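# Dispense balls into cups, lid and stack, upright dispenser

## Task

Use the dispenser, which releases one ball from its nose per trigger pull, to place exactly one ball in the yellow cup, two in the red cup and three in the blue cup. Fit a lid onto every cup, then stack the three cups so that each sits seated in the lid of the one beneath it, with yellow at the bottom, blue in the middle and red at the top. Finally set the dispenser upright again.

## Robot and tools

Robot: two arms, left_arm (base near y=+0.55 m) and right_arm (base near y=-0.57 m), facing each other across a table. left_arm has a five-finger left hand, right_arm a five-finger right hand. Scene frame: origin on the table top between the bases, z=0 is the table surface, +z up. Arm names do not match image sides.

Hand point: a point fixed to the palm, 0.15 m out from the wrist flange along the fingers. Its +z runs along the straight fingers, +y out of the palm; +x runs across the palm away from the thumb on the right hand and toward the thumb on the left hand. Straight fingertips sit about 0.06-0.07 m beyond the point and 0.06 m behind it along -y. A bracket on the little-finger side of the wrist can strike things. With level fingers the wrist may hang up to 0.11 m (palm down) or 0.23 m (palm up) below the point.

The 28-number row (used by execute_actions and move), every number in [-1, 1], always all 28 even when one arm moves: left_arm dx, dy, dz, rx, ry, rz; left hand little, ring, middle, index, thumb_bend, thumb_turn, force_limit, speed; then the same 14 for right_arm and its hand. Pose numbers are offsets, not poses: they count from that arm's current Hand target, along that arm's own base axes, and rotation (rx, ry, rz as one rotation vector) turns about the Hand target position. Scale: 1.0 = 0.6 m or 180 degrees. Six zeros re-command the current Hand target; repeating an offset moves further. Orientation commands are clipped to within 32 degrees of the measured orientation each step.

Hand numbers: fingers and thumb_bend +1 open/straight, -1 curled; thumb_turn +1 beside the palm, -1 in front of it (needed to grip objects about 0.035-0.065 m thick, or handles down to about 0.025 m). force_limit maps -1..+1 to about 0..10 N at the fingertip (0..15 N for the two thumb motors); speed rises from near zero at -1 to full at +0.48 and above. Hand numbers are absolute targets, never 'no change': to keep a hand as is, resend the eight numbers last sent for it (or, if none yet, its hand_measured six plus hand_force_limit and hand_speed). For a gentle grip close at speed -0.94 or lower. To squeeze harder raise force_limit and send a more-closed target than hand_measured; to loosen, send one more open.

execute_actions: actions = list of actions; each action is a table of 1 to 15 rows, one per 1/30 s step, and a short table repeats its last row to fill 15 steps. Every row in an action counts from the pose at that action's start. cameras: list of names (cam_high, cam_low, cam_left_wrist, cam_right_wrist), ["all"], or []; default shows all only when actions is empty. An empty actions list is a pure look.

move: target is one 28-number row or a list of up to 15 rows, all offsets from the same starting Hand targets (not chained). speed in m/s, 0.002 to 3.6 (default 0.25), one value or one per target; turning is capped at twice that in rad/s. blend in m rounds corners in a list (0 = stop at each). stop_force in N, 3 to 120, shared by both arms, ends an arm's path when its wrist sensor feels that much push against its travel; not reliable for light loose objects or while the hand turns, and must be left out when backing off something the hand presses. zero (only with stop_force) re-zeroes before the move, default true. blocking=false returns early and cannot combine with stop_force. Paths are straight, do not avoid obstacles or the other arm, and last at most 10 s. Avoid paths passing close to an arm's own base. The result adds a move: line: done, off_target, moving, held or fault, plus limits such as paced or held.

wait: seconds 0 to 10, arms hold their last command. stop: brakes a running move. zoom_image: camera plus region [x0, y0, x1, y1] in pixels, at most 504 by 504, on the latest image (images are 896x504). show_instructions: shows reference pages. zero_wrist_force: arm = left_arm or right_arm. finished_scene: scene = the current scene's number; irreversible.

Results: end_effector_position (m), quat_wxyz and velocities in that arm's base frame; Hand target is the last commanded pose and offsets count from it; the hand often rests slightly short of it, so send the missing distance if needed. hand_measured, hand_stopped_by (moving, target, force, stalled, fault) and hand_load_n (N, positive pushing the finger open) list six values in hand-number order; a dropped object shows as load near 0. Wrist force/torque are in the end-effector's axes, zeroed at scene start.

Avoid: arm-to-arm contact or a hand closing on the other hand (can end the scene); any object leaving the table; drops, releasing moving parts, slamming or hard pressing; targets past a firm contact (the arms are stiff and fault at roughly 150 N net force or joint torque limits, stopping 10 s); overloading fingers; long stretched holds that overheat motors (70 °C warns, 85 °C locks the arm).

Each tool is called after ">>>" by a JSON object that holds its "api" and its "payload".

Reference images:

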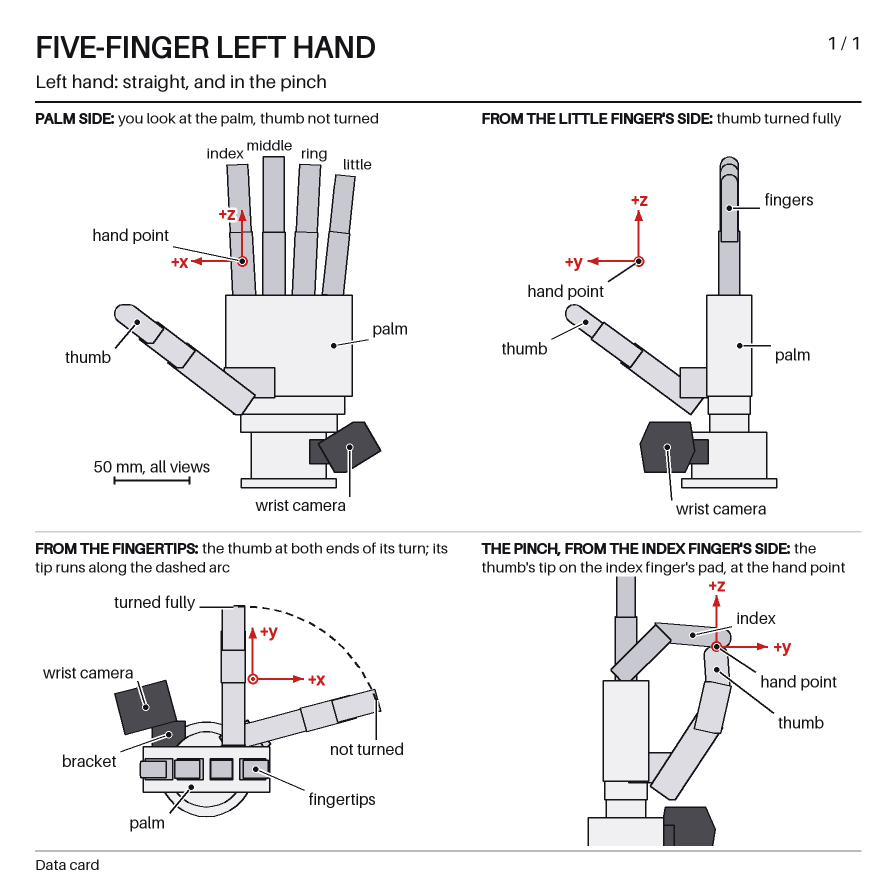

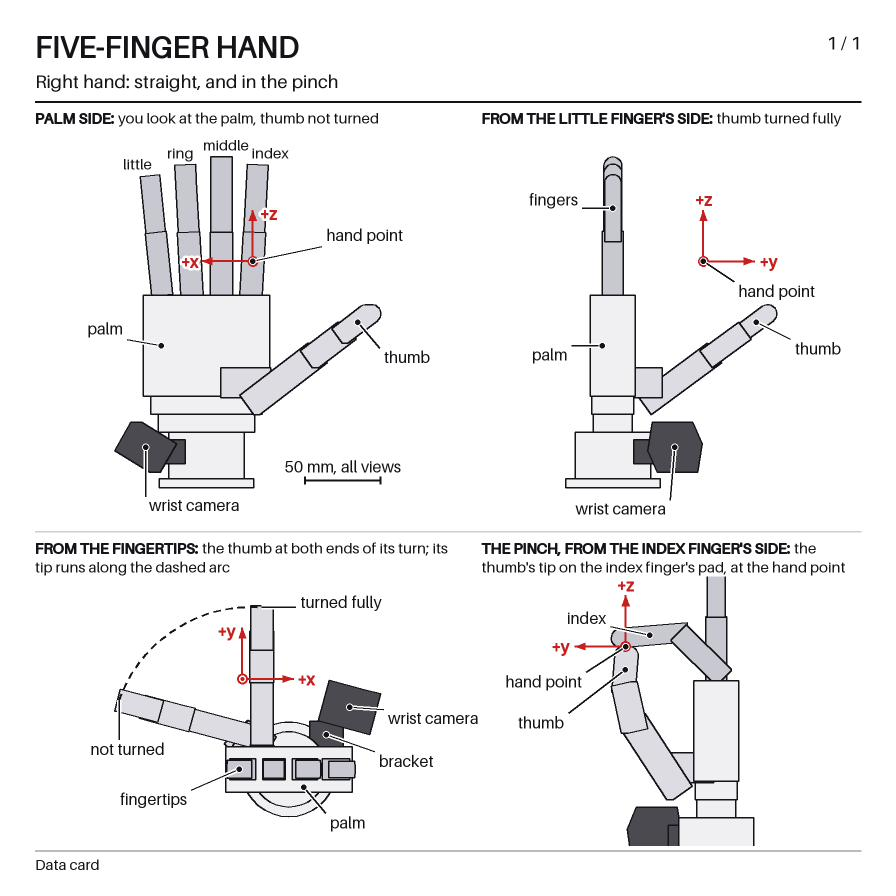

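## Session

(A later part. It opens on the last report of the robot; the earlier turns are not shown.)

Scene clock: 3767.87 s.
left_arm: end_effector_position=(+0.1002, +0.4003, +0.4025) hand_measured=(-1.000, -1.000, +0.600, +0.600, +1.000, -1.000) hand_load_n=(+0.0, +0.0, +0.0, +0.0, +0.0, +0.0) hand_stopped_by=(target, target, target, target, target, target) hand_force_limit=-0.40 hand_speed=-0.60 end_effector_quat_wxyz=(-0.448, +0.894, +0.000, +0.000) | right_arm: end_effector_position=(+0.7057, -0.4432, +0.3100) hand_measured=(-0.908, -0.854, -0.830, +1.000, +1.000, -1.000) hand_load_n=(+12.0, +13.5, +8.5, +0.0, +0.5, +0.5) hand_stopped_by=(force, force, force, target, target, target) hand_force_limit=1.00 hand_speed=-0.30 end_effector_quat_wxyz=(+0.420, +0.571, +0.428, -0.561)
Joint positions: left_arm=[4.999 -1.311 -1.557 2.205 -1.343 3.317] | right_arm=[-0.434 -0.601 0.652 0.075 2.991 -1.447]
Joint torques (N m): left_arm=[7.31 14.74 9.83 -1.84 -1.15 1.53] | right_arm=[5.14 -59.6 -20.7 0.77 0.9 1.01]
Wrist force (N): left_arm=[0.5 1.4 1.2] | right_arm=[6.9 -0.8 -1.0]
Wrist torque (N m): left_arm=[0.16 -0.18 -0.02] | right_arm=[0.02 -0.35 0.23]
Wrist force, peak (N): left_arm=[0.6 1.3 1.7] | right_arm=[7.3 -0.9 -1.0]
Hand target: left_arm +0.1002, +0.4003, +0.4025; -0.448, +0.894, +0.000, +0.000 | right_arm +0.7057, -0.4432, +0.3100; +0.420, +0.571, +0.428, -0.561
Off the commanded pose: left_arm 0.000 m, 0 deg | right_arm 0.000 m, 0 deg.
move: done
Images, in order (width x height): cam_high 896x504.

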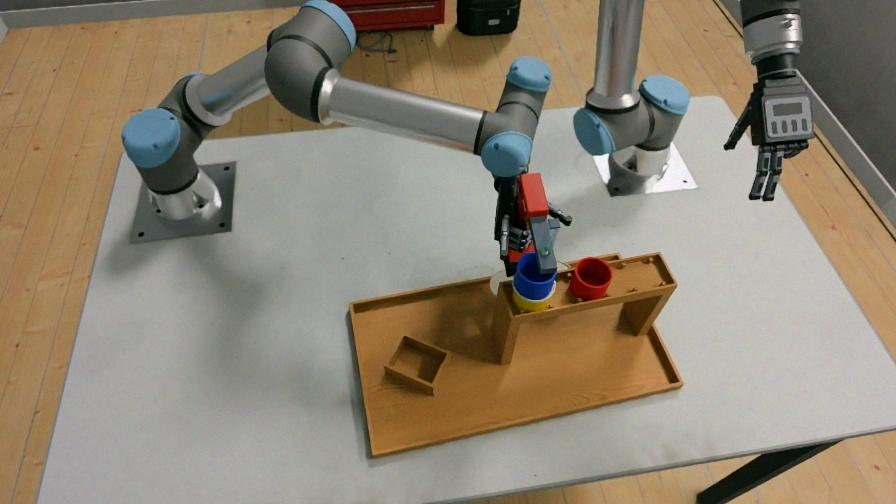

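>>> {"api": "move", "payload": {"target": [[0,0,0,0,0,0,-1,-1,0.6,0.6,1,-1,-0.4,-0.6,0,0,0.0417,0,0,0,-0.98,-0.98,-0.98,1,1,-1,1,-0.3],[0,0,0,0,0,0,-1,-1,0.6,0.6,1,-1,-0.4,-0.6,0,0.1,0.0417,0,0,0,-0.98,-0.98,-0.98,1,1,-1,1,-0.3],[0,0,0,0,0,0,-1,-1,0.6,0.6,1,-1,-0.4,-0.6,-0.2333,0.1,0.0417,0,0,0,-0.98,-0.98,-0.98,1,1,-1,1,-0.3]], "speed": [0.05,0.05,0.08], "blend": [0.01,0.02,0], "cameras": ["cam_high","cam_low"]}}

>>> {"api": "zoom_image", "payload": {"camera": "cam_high", "region": [490, 230, 630, 330]}}

>>> {"api": "zoom_image", "payload": {"camera": "cam_high", "region": [415, 140, 535, 270]}}

Scene clock: 3783.13 s.
left_arm: end_effector_position=(+0.1002, +0.4003, +0.4025) hand_measured=(-1.000, -1.000, +0.600, +0.600, +1.000, -1.000) hand_load_n=(+0.0, +0.0, +0.0, +0.0, -0.5, +0.0) hand_stopped_by=(target, target, target, target, target, target) hand_force_limit=-0.40 hand_speed=-0.60 end_effector_quat_wxyz=(-0.448, +0.894, +0.000, +0.000) | right_arm: end_effector_position=(+0.5657, -0.3833, +0.3350) hand_measured=(-0.910, -0.854, -0.830, +1.000, +1.000, -1.000) hand_load_n=(+0.0, +9.0, +11.5, +0.0, +0.5, -1.0) hand_stopped_by=(force, force, force, target, target, target) hand_force_limit=1.00 hand_speed=-0.30 end_effector_quat_wxyz=(+0.420, +0.571, +0.428, -0.561)
Joint positions: left_arm=[4.999 -1.311 -1.557 2.205 -1.343 3.317] | right_arm=[-0.441 -1.039 1.353 -0.194 2.984 -1.454]
Joint torques (N m): left_arm=[7.99 14.69 10.79 -1.76 -1.06 1.53] | right_arm=[8.82 -38.92 -28.22 1.58 1.41 1.81]
Wrist force (N): left_arm=[0.3 1.3 1.3] | right_arm=[7.1 -0.9 -0.9]
Wrist torque (N m): left_arm=[0.15 -0.16 -0.03] | right_arm=[-0.05 -0.44 0.27]
Wrist force, peak (N): left_arm=[0.6 1.3 1.7] | right_arm=[16.7 9.7 16.4]
Hand target: left_arm +0.1002, +0.4003, +0.4025; -0.448, +0.894, +0.000, +0.000 | right_arm +0.5657, -0.3832, +0.3350; +0.420, +0.571, +0.428, -0.561
Off the commanded pose: left_arm 0.000 m, 0 deg | right_arm 0.000 m, 0 deg.
move: done
Images, in order (width x height): cam_high 896x504, cam_low 896x504.

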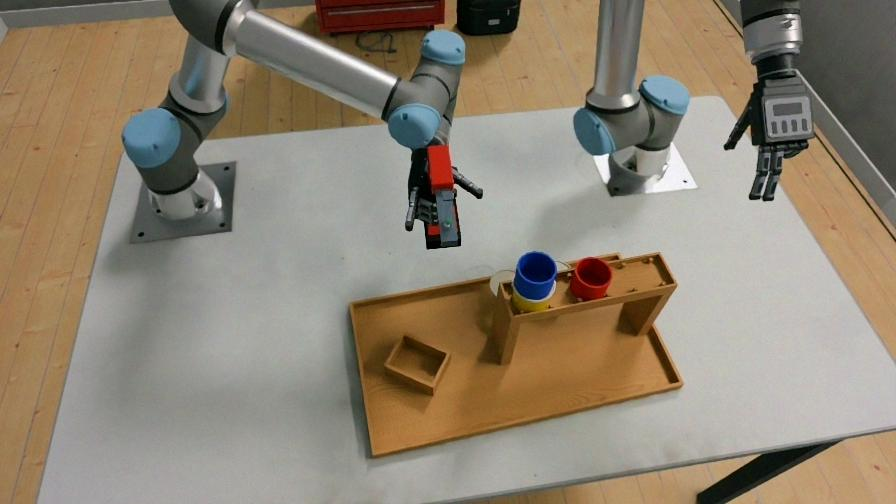

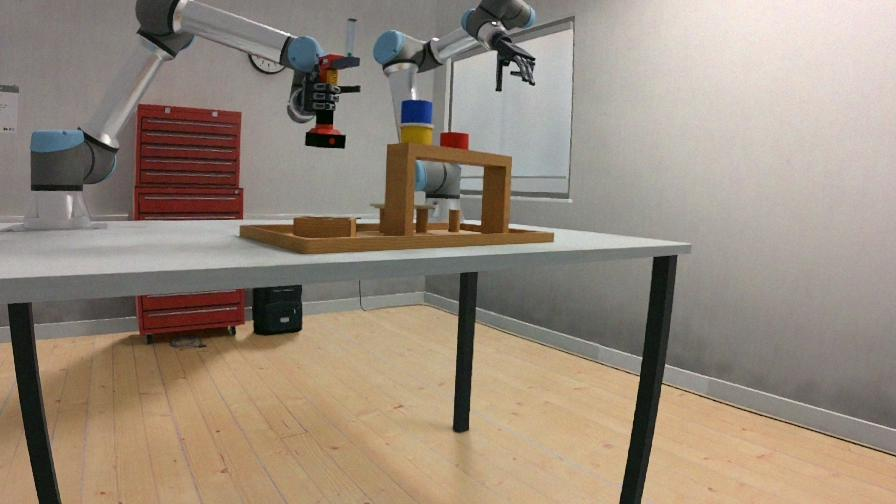

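Scaled by 3.600 from the camera's 896x504 image, which has a finer 1280x720 frame.

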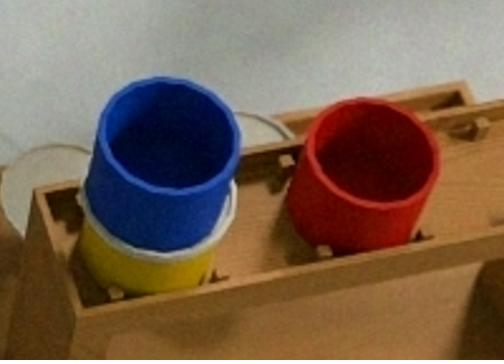

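Scaled by 3.877 from the camera's 896x504 image, which has a finer 1280x720 frame.

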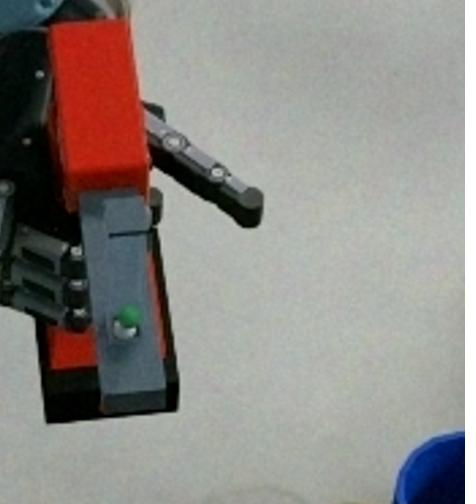

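>>> {"api": "zoom_image", "payload": {"camera": "cam_low", "region": [270, 10, 470, 180]}}

>>> {"api": "zoom_image", "payload": {"camera": "cam_low", "region": [380, 80, 460, 160]}}

Scaled by 2.520 from the camera's 896x504 image, which has a finer 1280x720 frame.

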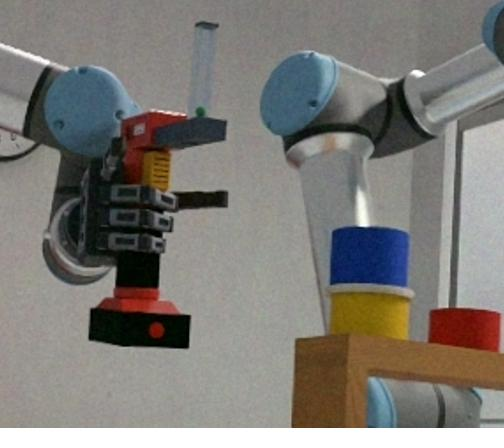

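Scaled by 6.300 from the camera's 896x504 image, which has a finer 1280x720 frame.

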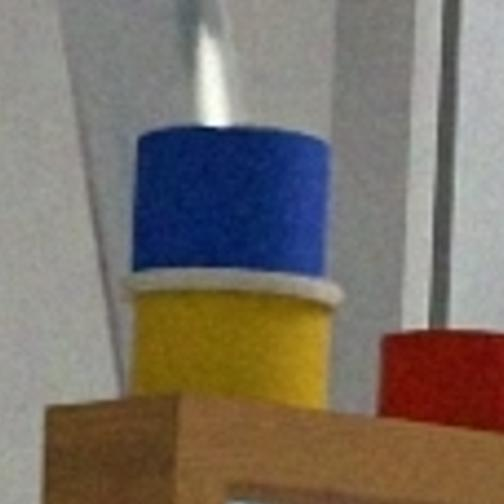

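>>> {"api": "move", "payload": {"target": [[0,0,0,0,0,0,-1,-1,0.6,0.6,1,-1,-0.4,-0.6,-0.084,-0.032,-0.025,0,0,0.3411,-0.98,-0.98,-0.98,1,1,-1,1,-0.3],[0,0,0,0,0,0,-1,-1,0.6,0.6,1,-1,-0.4,-0.6,-0.0572,-0.234,-0.125,0,0,0.3411,-0.98,-0.98,-0.98,1,1,-1,1,-0.3]], "speed": [0.12,0.08], "cameras": ["cam_high","cam_low"]}}

>>> {"api": "zoom_image", "payload": {"camera": "cam_high", "region": [370, 260, 520, 410]}}

>>> {"api": "zoom_image", "payload": {"camera": "cam_low", "region": [270, 90, 410, 250]}}

Scene clock: 3860.60 s.
left_arm: end_effector_position=(+0.1002, +0.4003, +0.4025) hand_measured=(-1.000, -1.000, +0.600, +0.600, +1.000, -1.000) hand_load_n=(+0.0, +0.0, +0.0, +0.0, +0.0, +0.0) hand_stopped_by=(target, target, target, target, target, target) hand_force_limit=-0.40 hand_speed=-0.60 end_effector_quat_wxyz=(-0.448, +0.894, +0.000, +0.000) | right_arm: end_effector_position=(+0.5314, -0.5237, +0.2601) hand_measured=(-0.910, -0.854, -0.830, +1.000, +1.000, -1.000) hand_load_n=(+0.0, +8.5, +11.5, +0.0, +0.5, -0.5) hand_stopped_by=(force, force, force, target, target, target) hand_force_limit=1.00 hand_speed=-0.30 end_effector_quat_wxyz=(+0.647, +0.272, +0.660, -0.268) end_effector_velocity=(-0.001, +0.002, +0.000) end_effector_angular_velocity=(+0.001, +0.001, -0.001)
Joint positions: left_arm=[4.999 -1.311 -1.557 2.205 -1.343 3.317] | right_arm=[-1.167 -1.186 1.79 -0.584 1.187 -1.579]
Joint velocities: left_arm=[within noise] | right_arm=[0.001 -0.004 0.005 0.001 0.002 -0.001]
Joint torques (N m): left_arm=[6.12 14.68 10.26 -1.78 -1.05 1.41] | right_arm=[7.98 -43.74 -9.79 -0.8 0.94 -1.55]
Wrist force (N): left_arm=[0.5 1.3 1.5] | right_arm=[7.2 -0.8 -1.2]
Wrist torque (N m): left_arm=[0.13 -0.18 -0.01] | right_arm=[-0.03 -0.44 0.22]
Wrist force, peak (N): left_arm=[0.3 1.5 1.7] | right_arm=[7.9 -1.8 -0.2]
Hand target: left_arm +0.1002, +0.4003, +0.4025; -0.448, +0.894, +0.000, +0.000 | right_arm +0.5314, -0.5236, +0.2600; +0.647, +0.272, +0.660, -0.268
Off the commanded pose: left_arm 0.000 m, 0 deg | right_arm 0.000 m, 0 deg.
move: done
Images, in order (width x height): cam_high 896x504, cam_low 896x504.

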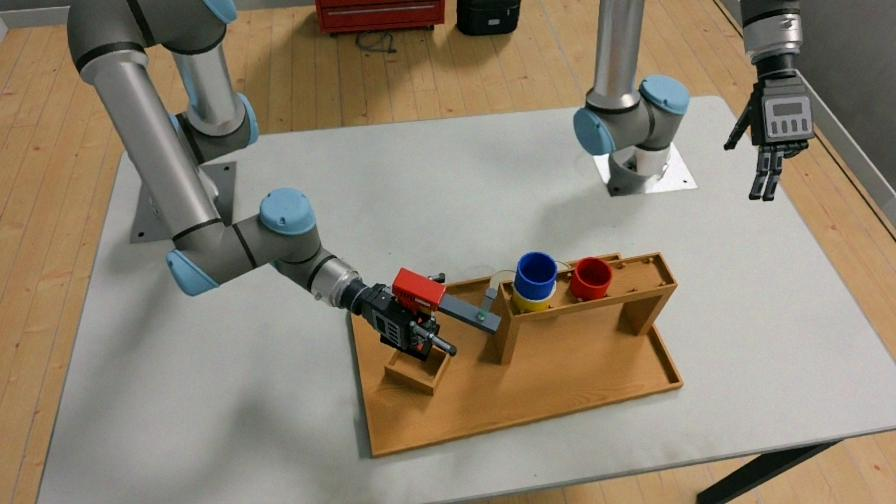

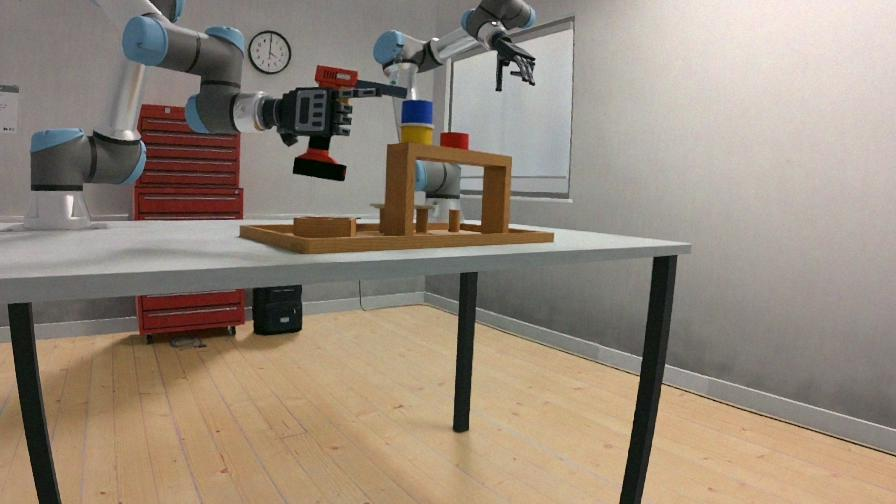

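Scaled by 3.360 from the camera's 896x504 image, which has a finer 1280x720 frame.

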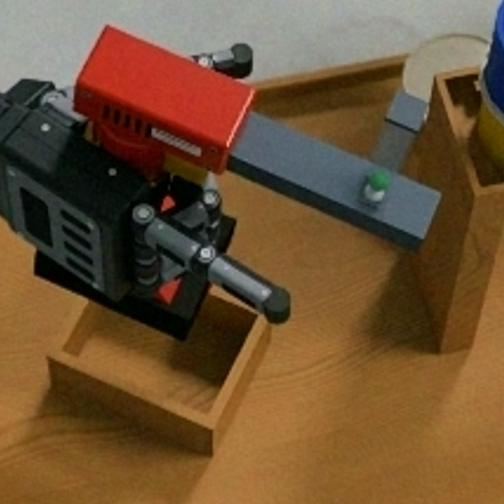

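Scaled by 3.150 from the camera's 896x504 image, which has a finer 1280x720 frame.

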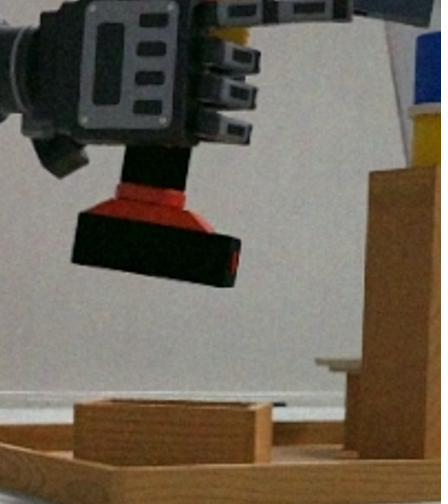

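>>> {"api": "zoom_image", "payload": {"camera": "cam_low", "region": [280, 50, 420, 190]}}

Scaled by 3.600 from the camera's 896x504 image, which has a finer 1280x720 frame.

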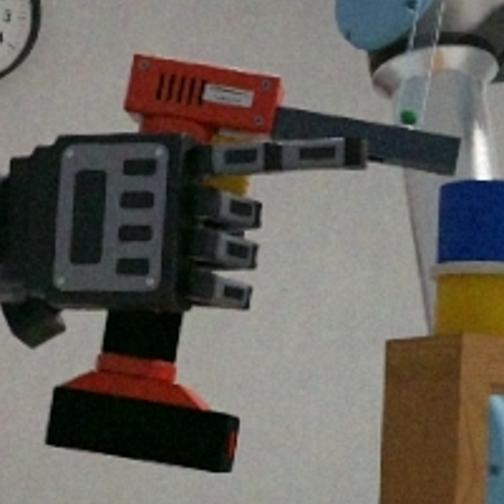

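>>> {"api": "move", "payload": {"target": [0,0,0,0,0,0,-1,-1,0.6,0.6,1,-1,-0.4,-0.6,-0.0278,0.0183,0,-0.0307,-0.0463,0,-0.98,-0.98,-0.98,1,1,-1,1,-0.3], "speed": 0.06, "cameras": ["cam_high","cam_low"]}}

>>> {"api": "zoom_image", "payload": {"camera": "cam_high", "region": [370, 260, 520, 410]}}

>>> {"api": "zoom_image", "payload": {"camera": "cam_low", "region": [280, 50, 440, 250]}}

Scene clock: 3907.30 s.
left_arm: end_effector_position=(+0.1002, +0.4003, +0.4025) hand_measured=(-1.000, -1.000, +0.600, +0.600, +1.000, -1.000) hand_load_n=(+0.0, +0.0, +0.0, -0.5, +0.0, +0.0) hand_stopped_by=(target, target, target, target, target, target) hand_force_limit=-0.40 hand_speed=-0.60 end_effector_quat_wxyz=(-0.448, +0.894, +0.000, +0.000) | right_arm: end_effector_position=(+0.5147, -0.5127, +0.2599) hand_measured=(-0.910, -0.854, -0.830, +1.000, +1.000, -1.000) hand_load_n=(+0.0, +8.5, +11.0, +0.0, +0.5, -1.0) hand_stopped_by=(force, force, force, target, target, target) hand_force_limit=1.00 hand_speed=-0.30 end_effector_quat_wxyz=(+0.706, +0.260, +0.597, -0.279)
Joint positions: left_arm=[4.999 -1.311 -1.557 2.205 -1.343 3.317] | right_arm=[-1.181 -1.173 1.92 -0.911 1.181 -1.474]
Joint torques (N m): left_arm=[4.82 14.83 10.63 -1.92 -1.14 1.06] | right_arm=[1.18 -41.05 -27.77 -2.45 1.22 -1.41]
Wrist force (N): left_arm=[0.4 1.2 1.5] | right_arm=[7.4 -0.5 -2.2]
Wrist torque (N m): left_arm=[0.12 -0.16 -0.02] | right_arm=[0.04 -0.41 0.20]
Wrist force, peak (N): left_arm=[0.4 1.5 1.8] | right_arm=[7.4 -0.4 -2.5]
Hand target: left_arm +0.1002, +0.4003, +0.4025; -0.448, +0.894, +0.000, +0.000 | right_arm +0.5147, -0.5126, +0.2600; +0.706, +0.260, +0.597, -0.279
Off the commanded pose: left_arm 0.000 m, 0 deg | right_arm 0.000 m, 0 deg.
move: done
Images, in order (width x height): cam_high 896x504, cam_low 896x504.

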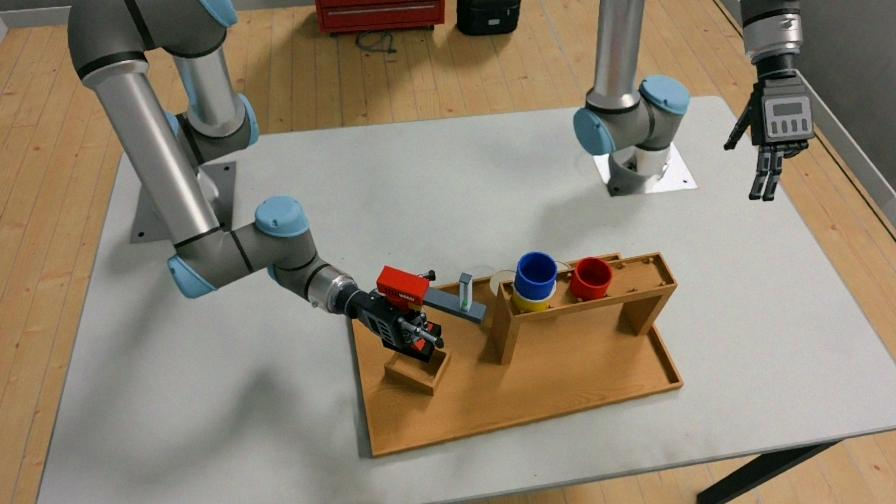

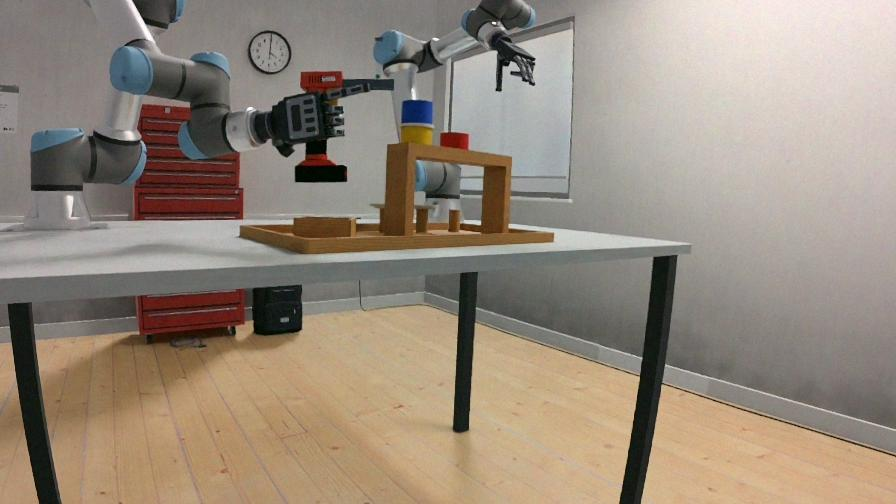

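Scaled by 3.360 from the camera's 896x504 image, which has a finer 1280x720 frame.

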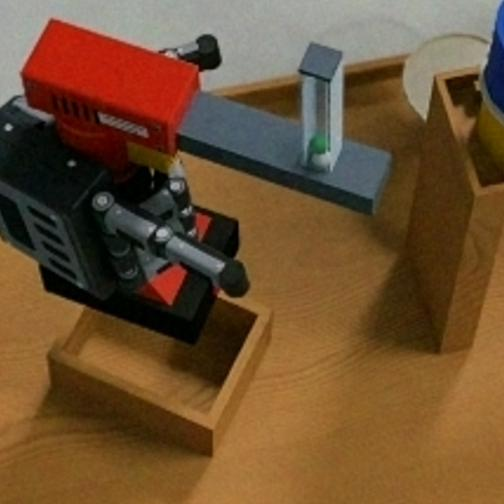

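Scaled by 2.520 from the camera's 896x504 image, which has a finer 1280x720 frame.

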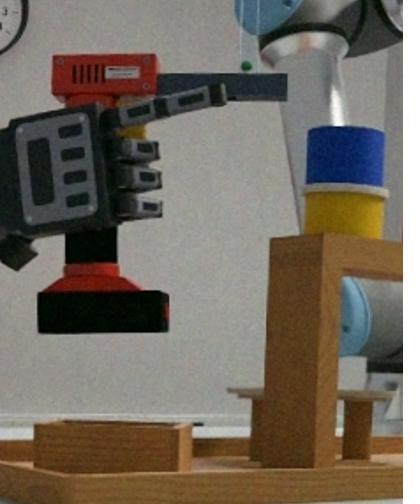

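>>> {"api": "zoom_image", "payload": {"camera": "cam_high", "region": [375, 260, 495, 380]}}

>>> {"api": "zoom_image", "payload": {"camera": "cam_high", "region": [445, 260, 495, 330]}}

Scaled by 4.200 from the camera's 896x504 image, which has a finer 1280x720 frame.

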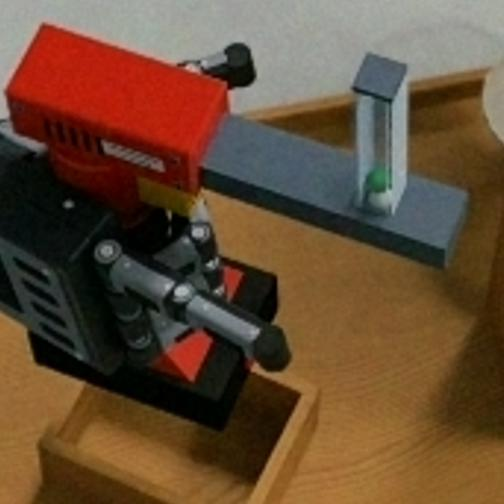

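Scaled by 7.200 from the camera's 896x504 image, which has a finer 1280x720 frame.

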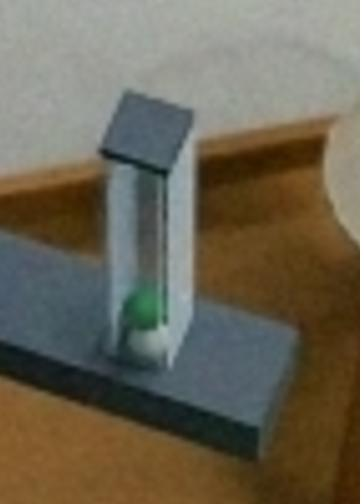

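>>> {"api": "zoom_image", "payload": {"camera": "cam_high", "region": [380, 315, 450, 375]}}

Scaled by 7.200 from the camera's 896x504 image, which has a finer 1280x720 frame.

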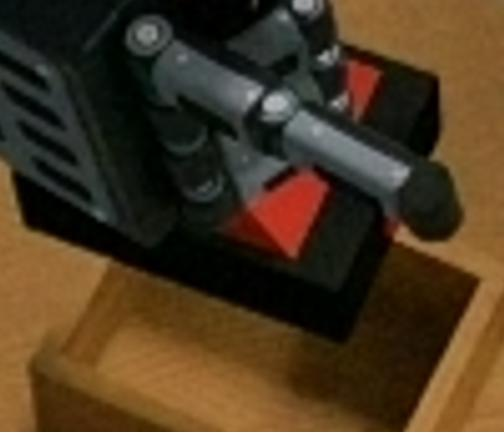

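>>> {"api": "move", "payload": {"target": [0,0,0,0,0,0,-1,-1,0.6,0.6,1,-1,-0.4,-0.6,0.0213,-0.0018,-0.05,-0.01387,0.0092,-0.01944,-0.98,-0.98,-0.98,1,1,-1,1,-0.3], "speed": 0.05, "cameras": ["cam_high","cam_low"]}}

>>> {"api": "zoom_image", "payload": {"camera": "cam_high", "region": [375, 260, 495, 380]}}

>>> {"api": "zoom_image", "payload": {"camera": "cam_high", "region": [380, 330, 460, 400]}}

>>> {"api": "zoom_image", "payload": {"camera": "cam_low", "region": [280, 70, 440, 250]}}

Scene clock: 3979.53 s.
left_arm: end_effector_position=(+0.1002, +0.4003, +0.4025) hand_measured=(-1.000, -1.000, +0.600, +0.600, +1.000, -1.000) hand_load_n=(+0.0, +0.0, +0.0, +0.0, +0.0, +0.0) hand_stopped_by=(target, target, target, target, target, target) hand_force_limit=-0.40 hand_speed=-0.60 end_effector_quat_wxyz=(-0.448, +0.894, +0.000, +0.000) | right_arm: end_effector_position=(+0.5276, -0.5136, +0.2300) hand_measured=(-0.910, -0.854, -0.830, +1.000, +1.000, -1.000) hand_load_n=(+0.0, +8.5, +11.5, +0.0, +0.5, -1.0) hand_stopped_by=(force, force, force, target, target, target) hand_force_limit=1.00 hand_speed=-0.30 end_effector_quat_wxyz=(+0.694, +0.258, +0.593, -0.317) end_effector_velocity=(-0.001, +0.000, +0.001) end_effector_angular_velocity=(+0.006, -0.003, +0.002)
Joint positions: left_arm=[4.999 -1.311 -1.557 2.205 -1.343 3.317] | right_arm=[-1.136 -1.111 1.926 -0.986 1.277 -1.539]
Joint velocities: left_arm=[within noise] | right_arm=[-0.002 -0.002 0 0.005 -0.003 0.006]
Joint torques (N m): left_arm=[4.16 14.82 10.77 -1.87 -0.97 0.83] | right_arm=[-5.62 -43.99 -13.75 -1.17 -1.37 2.1]
Wrist force (N): left_arm=[0.5 1.0 1.7] | right_arm=[6.7 -0.6 -2.2]
Wrist torque (N m): left_arm=[0.07 -0.18 0.00] | right_arm=[-0.03 -0.35 0.14]
Wrist force, peak (N): left_arm=[0.5 1.6 1.6] | right_arm=[7.5 -0.4 -2.3]
Hand target: left_arm +0.1002, +0.4003, +0.4025; -0.448, +0.894, +0.000, +0.000 | right_arm +0.5275, -0.5137, +0.2300; +0.694, +0.258, +0.593, -0.317
Off the commanded pose: left_arm 0.000 m, 0 deg | right_arm 0.000 m, 0 deg.
move: done
Images, in order (width x height): cam_high 896x504, cam_low 896x504.

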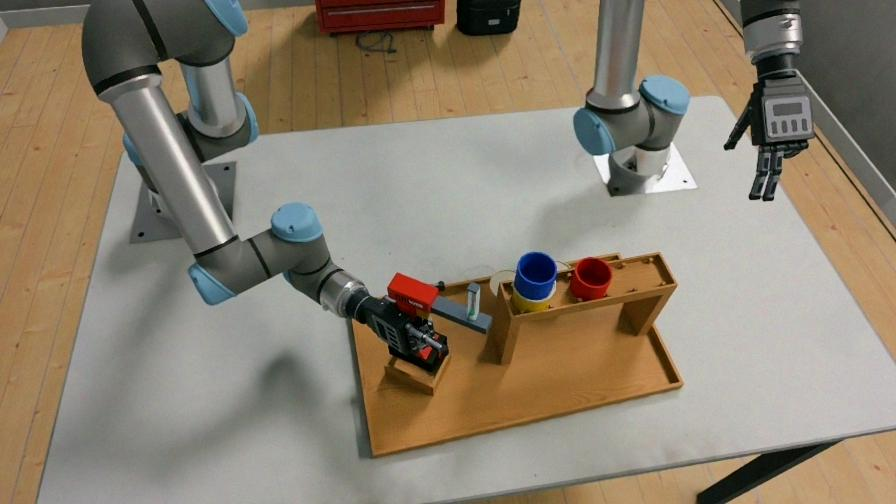

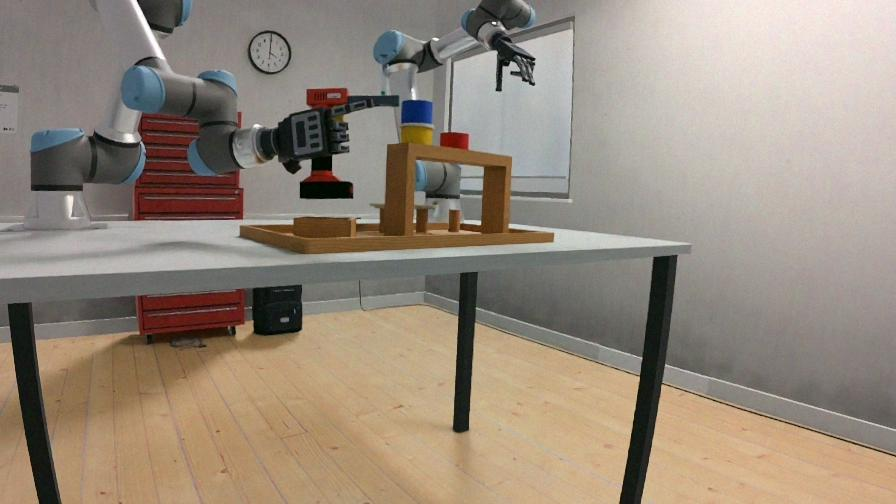

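Scaled by 4.200 from the camera's 896x504 image, which has a finer 1280x720 frame.

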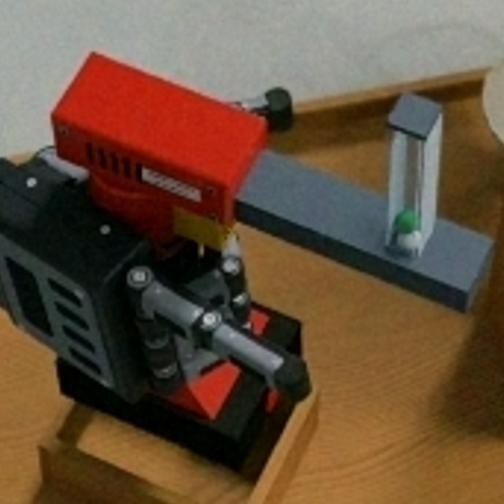

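Scaled by 6.300 from the camera's 896x504 image, which has a finer 1280x720 frame.

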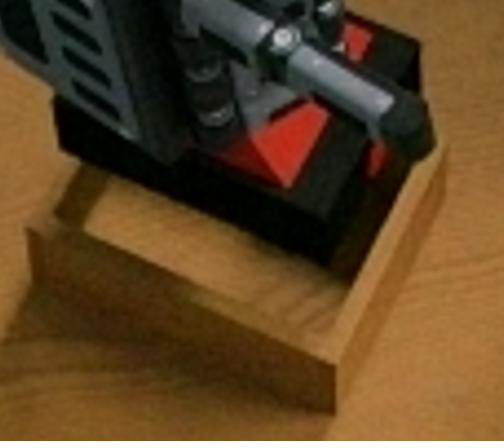

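Scaled by 2.800 from the camera's 896x504 image, which has a finer 1280x720 frame.

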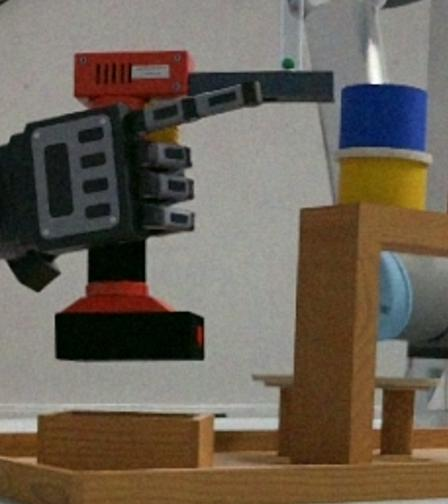

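>>> {"api": "zoom_image", "payload": {"camera": "cam_low", "region": [290, 165, 370, 245]}}

>>> {"api": "zoom_image", "payload": {"camera": "cam_high", "region": [445, 275, 505, 345]}}

Scaled by 6.300 from the camera's 896x504 image, which has a finer 1280x720 frame.

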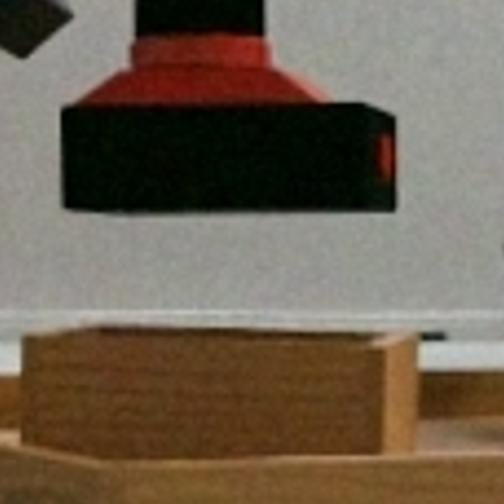

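Scaled by 7.200 from the camera's 896x504 image, which has a finer 1280x720 frame.

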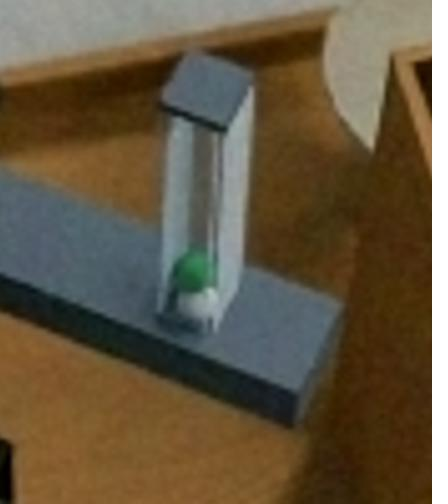

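>>> {"api": "move", "payload": {"target": [0,0,0,0,0,0,-1,-1,0.6,0.6,1,-1,-0.4,-0.6,-0.0028,0.0018,-0.055,0,0,0,-0.98,-0.98,-0.98,1,1,-1,1,-0.3], "speed": 0.03, "stop_force": 5, "cameras": ["cam_high","cam_low"]}}

>>> {"api": "zoom_image", "payload": {"camera": "cam_high", "region": [380, 330, 460, 400]}}

>>> {"api": "zoom_image", "payload": {"camera": "cam_low", "region": [290, 165, 370, 245]}}

Scene clock: 4034.30 s.
left_arm: end_effector_position=(+0.1002, +0.4003, +0.4025) hand_measured=(-1.000, -1.000, +0.600, +0.600, +1.000, -1.000) hand_load_n=(+0.0, +0.0, +0.0, +0.0, +0.0, +0.0) hand_stopped_by=(target, target, target, target, target, target) hand_force_limit=-0.40 hand_speed=-0.60 end_effector_quat_wxyz=(-0.448, +0.894, +0.000, +0.000) | right_arm: end_effector_position=(+0.5258, -0.5127, +0.1973) hand_measured=(-0.910, -0.854, -0.830, +1.000, +1.000, -1.000) hand_load_n=(+0.0, +8.0, +11.5, +0.0, +0.5, +0.0) hand_stopped_by=(force, force, force, target, target, target) hand_force_limit=1.00 hand_speed=-0.30 end_effector_quat_wxyz=(+0.694, +0.258, +0.593, -0.317)
Joint positions: left_arm=[4.999 -1.311 -1.557 2.205 -1.343 3.317] | right_arm=[-1.139 -1.052 1.949 -1.068 1.275 -1.538]
Joint torques (N m): left_arm=[2.93 14.84 11.06 -1.88 -0.78 0.71] | right_arm=[7.19 -46.06 -25.46 -3.75 0.73 -1.18]
Wrist force (N): left_arm=[0.5 1.3 1.7] | right_arm=[5.9 -0.8 -2.0]
Wrist torque (N m): left_arm=[0.12 -0.16 -0.02] | right_arm=[-0.07 -0.29 0.09]
Wrist force, peak (N): left_arm=[0.2 1.5 1.8] | right_arm=[7.0 -0.9 -2.4]
Hand target: left_arm +0.1002, +0.4003, +0.4025; -0.448, +0.894, +0.000, +0.000 | right_arm +0.5258, -0.5126, +0.1973; +0.694, +0.258, +0.593, -0.317
Off the commanded pose: left_arm 0.000 m, 0 deg | right_arm 0.000 m, 0 deg.
move: contact (right_arm)
Images, in order (width x height): cam_high 896x504, cam_low 896x504.

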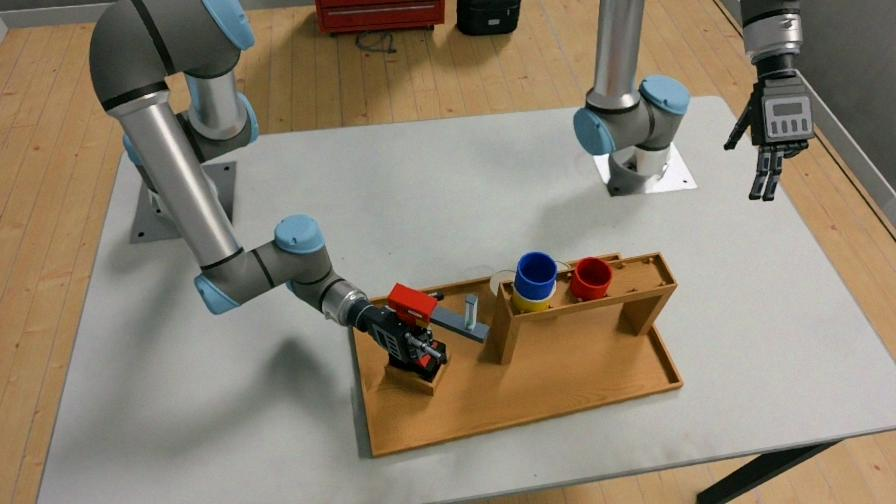

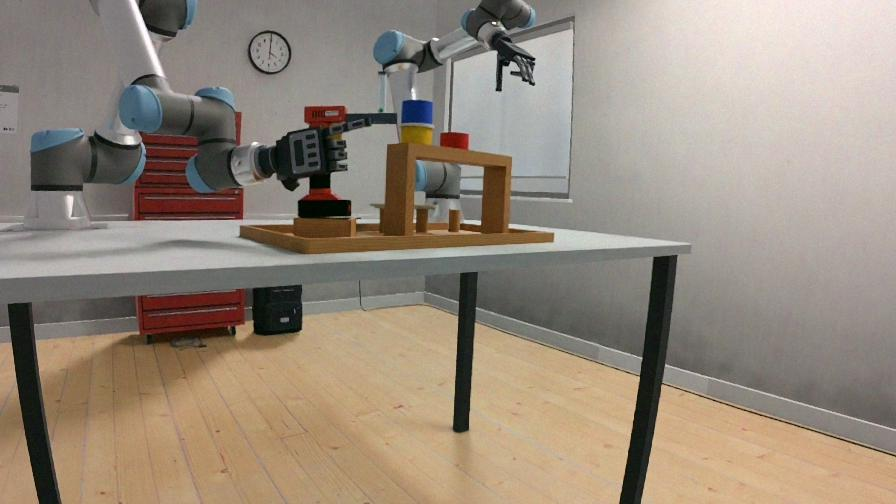

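Scaled by 6.300 from the camera's 896x504 image, which has a finer 1280x720 frame.

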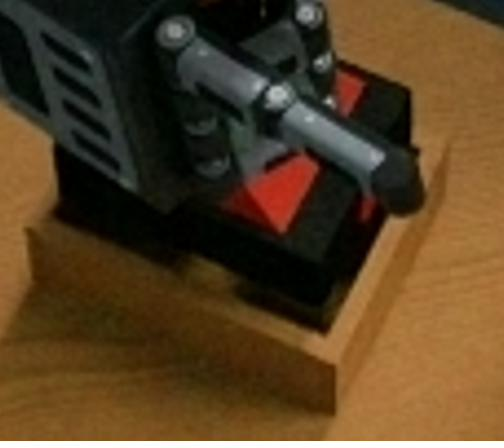

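Scaled by 6.300 from the camera's 896x504 image, which has a finer 1280x720 frame.

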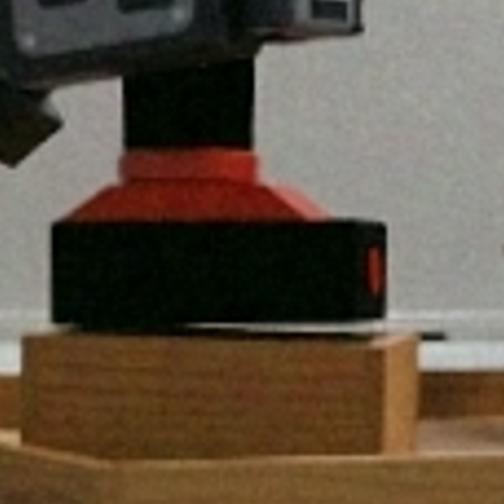

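>>> {"api": "move", "payload": {"target": [[0,0,0,0,0,0,-1,-1,0.6,0.6,1,-1,-0.4,-0.6,0,0,0.01,0,0,0,-0.98,-0.98,-0.98,1,1,-1,1,-0.3],[0,0,0,0,0,0,-1,-1,0.6,0.6,1,-1,-0.4,-0.6,0.0033,0.0078,0.01,0,0,0,-0.98,-0.98,-0.98,1,1,-1,1,-0.3],[0,0,0,0,0,0,-1,-1,0.6,0.6,1,-1,-0.4,-0.6,0.0033,0.0078,0,0,0,0,-0.98,-0.98,-0.98,1,1,-1,1,-0.3]], "speed": 0.03, "cameras": ["cam_high","cam_low"]}}

>>> {"api": "zoom_image", "payload": {"camera": "cam_high", "region": [380, 330, 460, 400]}}

>>> {"api": "zoom_image", "payload": {"camera": "cam_low", "region": [290, 165, 370, 245]}}

Scene clock: 4062.50 s.
left_arm: end_effector_position=(+0.1002, +0.4003, +0.4025) hand_measured=(-1.000, -1.000, +0.600, +0.600, +1.000, -1.000) hand_load_n=(+0.0, +0.0, +0.0, +0.0, +0.0, +0.0) hand_stopped_by=(target, target, target, target, target, target) hand_force_limit=-0.40 hand_speed=-0.60 end_effector_quat_wxyz=(-0.448, +0.894, +0.000, +0.000) | right_arm: end_effector_position=(+0.5278, -0.5079, +0.1972) hand_measured=(-0.910, -0.854, -0.830, +1.000, +1.000, -1.000) hand_load_n=(+0.0, +8.0, +11.5, +0.0, +0.5, +0.0) hand_stopped_by=(force, force, force, target, target, target) hand_force_limit=1.00 hand_speed=-0.30 end_effector_quat_wxyz=(+0.694, +0.258, +0.593, -0.317) end_effector_velocity=(+0.000, +0.000, +0.000) end_effector_angular_velocity=(+0.002, +0.003, +0.000)
Joint positions: left_arm=[4.999 -1.311 -1.557 2.205 -1.343 3.317] | right_arm=[-1.131 -1.056 1.956 -1.071 1.283 -1.54]
Joint velocities: left_arm=[within noise] | right_arm=[0 -0.003 0 0.007 0 -0.002]
Joint torques (N m): left_arm=[2.5 15.09 10.86 -1.76 -0.9 0.51] | right_arm=[-7.11 -45.63 -12.1 -1.11 -1.56 1.12]
Wrist force (N): left_arm=[0.2 1.2 1.6] | right_arm=[5.4 -0.6 -2.1]
Wrist torque (N m): left_arm=[0.12 -0.13 -0.03] | right_arm=[-0.03 -0.25 0.26]
Wrist force, peak (N): left_arm=[0.4 1.6 1.7] | right_arm=[7.3 -1.0 -2.2]
Hand target: left_arm +0.1002, +0.4003, +0.4025; -0.448, +0.894, +0.000, +0.000 | right_arm +0.5278, -0.5080, +0.1973; +0.694, +0.258, +0.593, -0.317
Off the commanded pose: left_arm 0.000 m, 0 deg | right_arm 0.000 m, 0 deg.
move: done
Images, in order (width x height): cam_high 896x504, cam_low 896x504.

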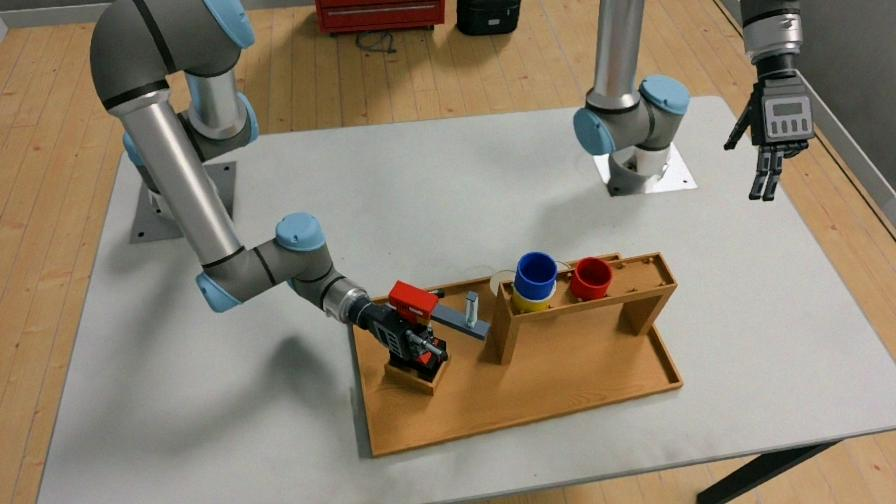

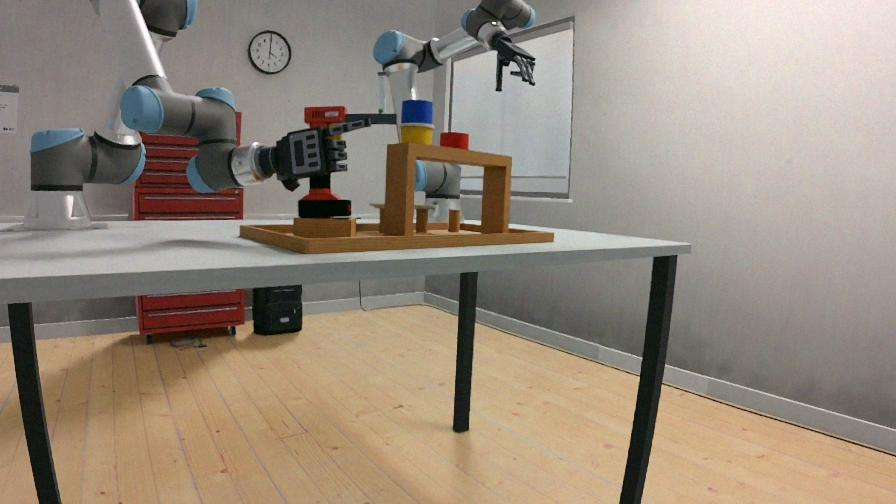

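Scaled by 6.300 from the camera's 896x504 image, which has a finer 1280x720 frame.

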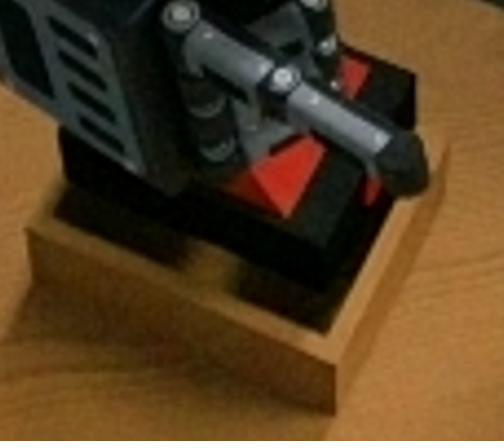

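Scaled by 6.300 from the camera's 896x504 image, which has a finer 1280x720 frame.

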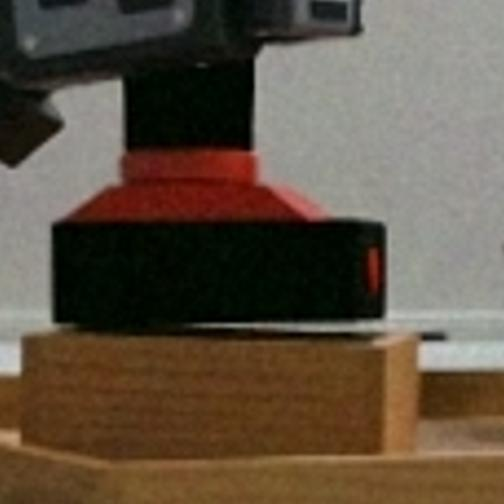

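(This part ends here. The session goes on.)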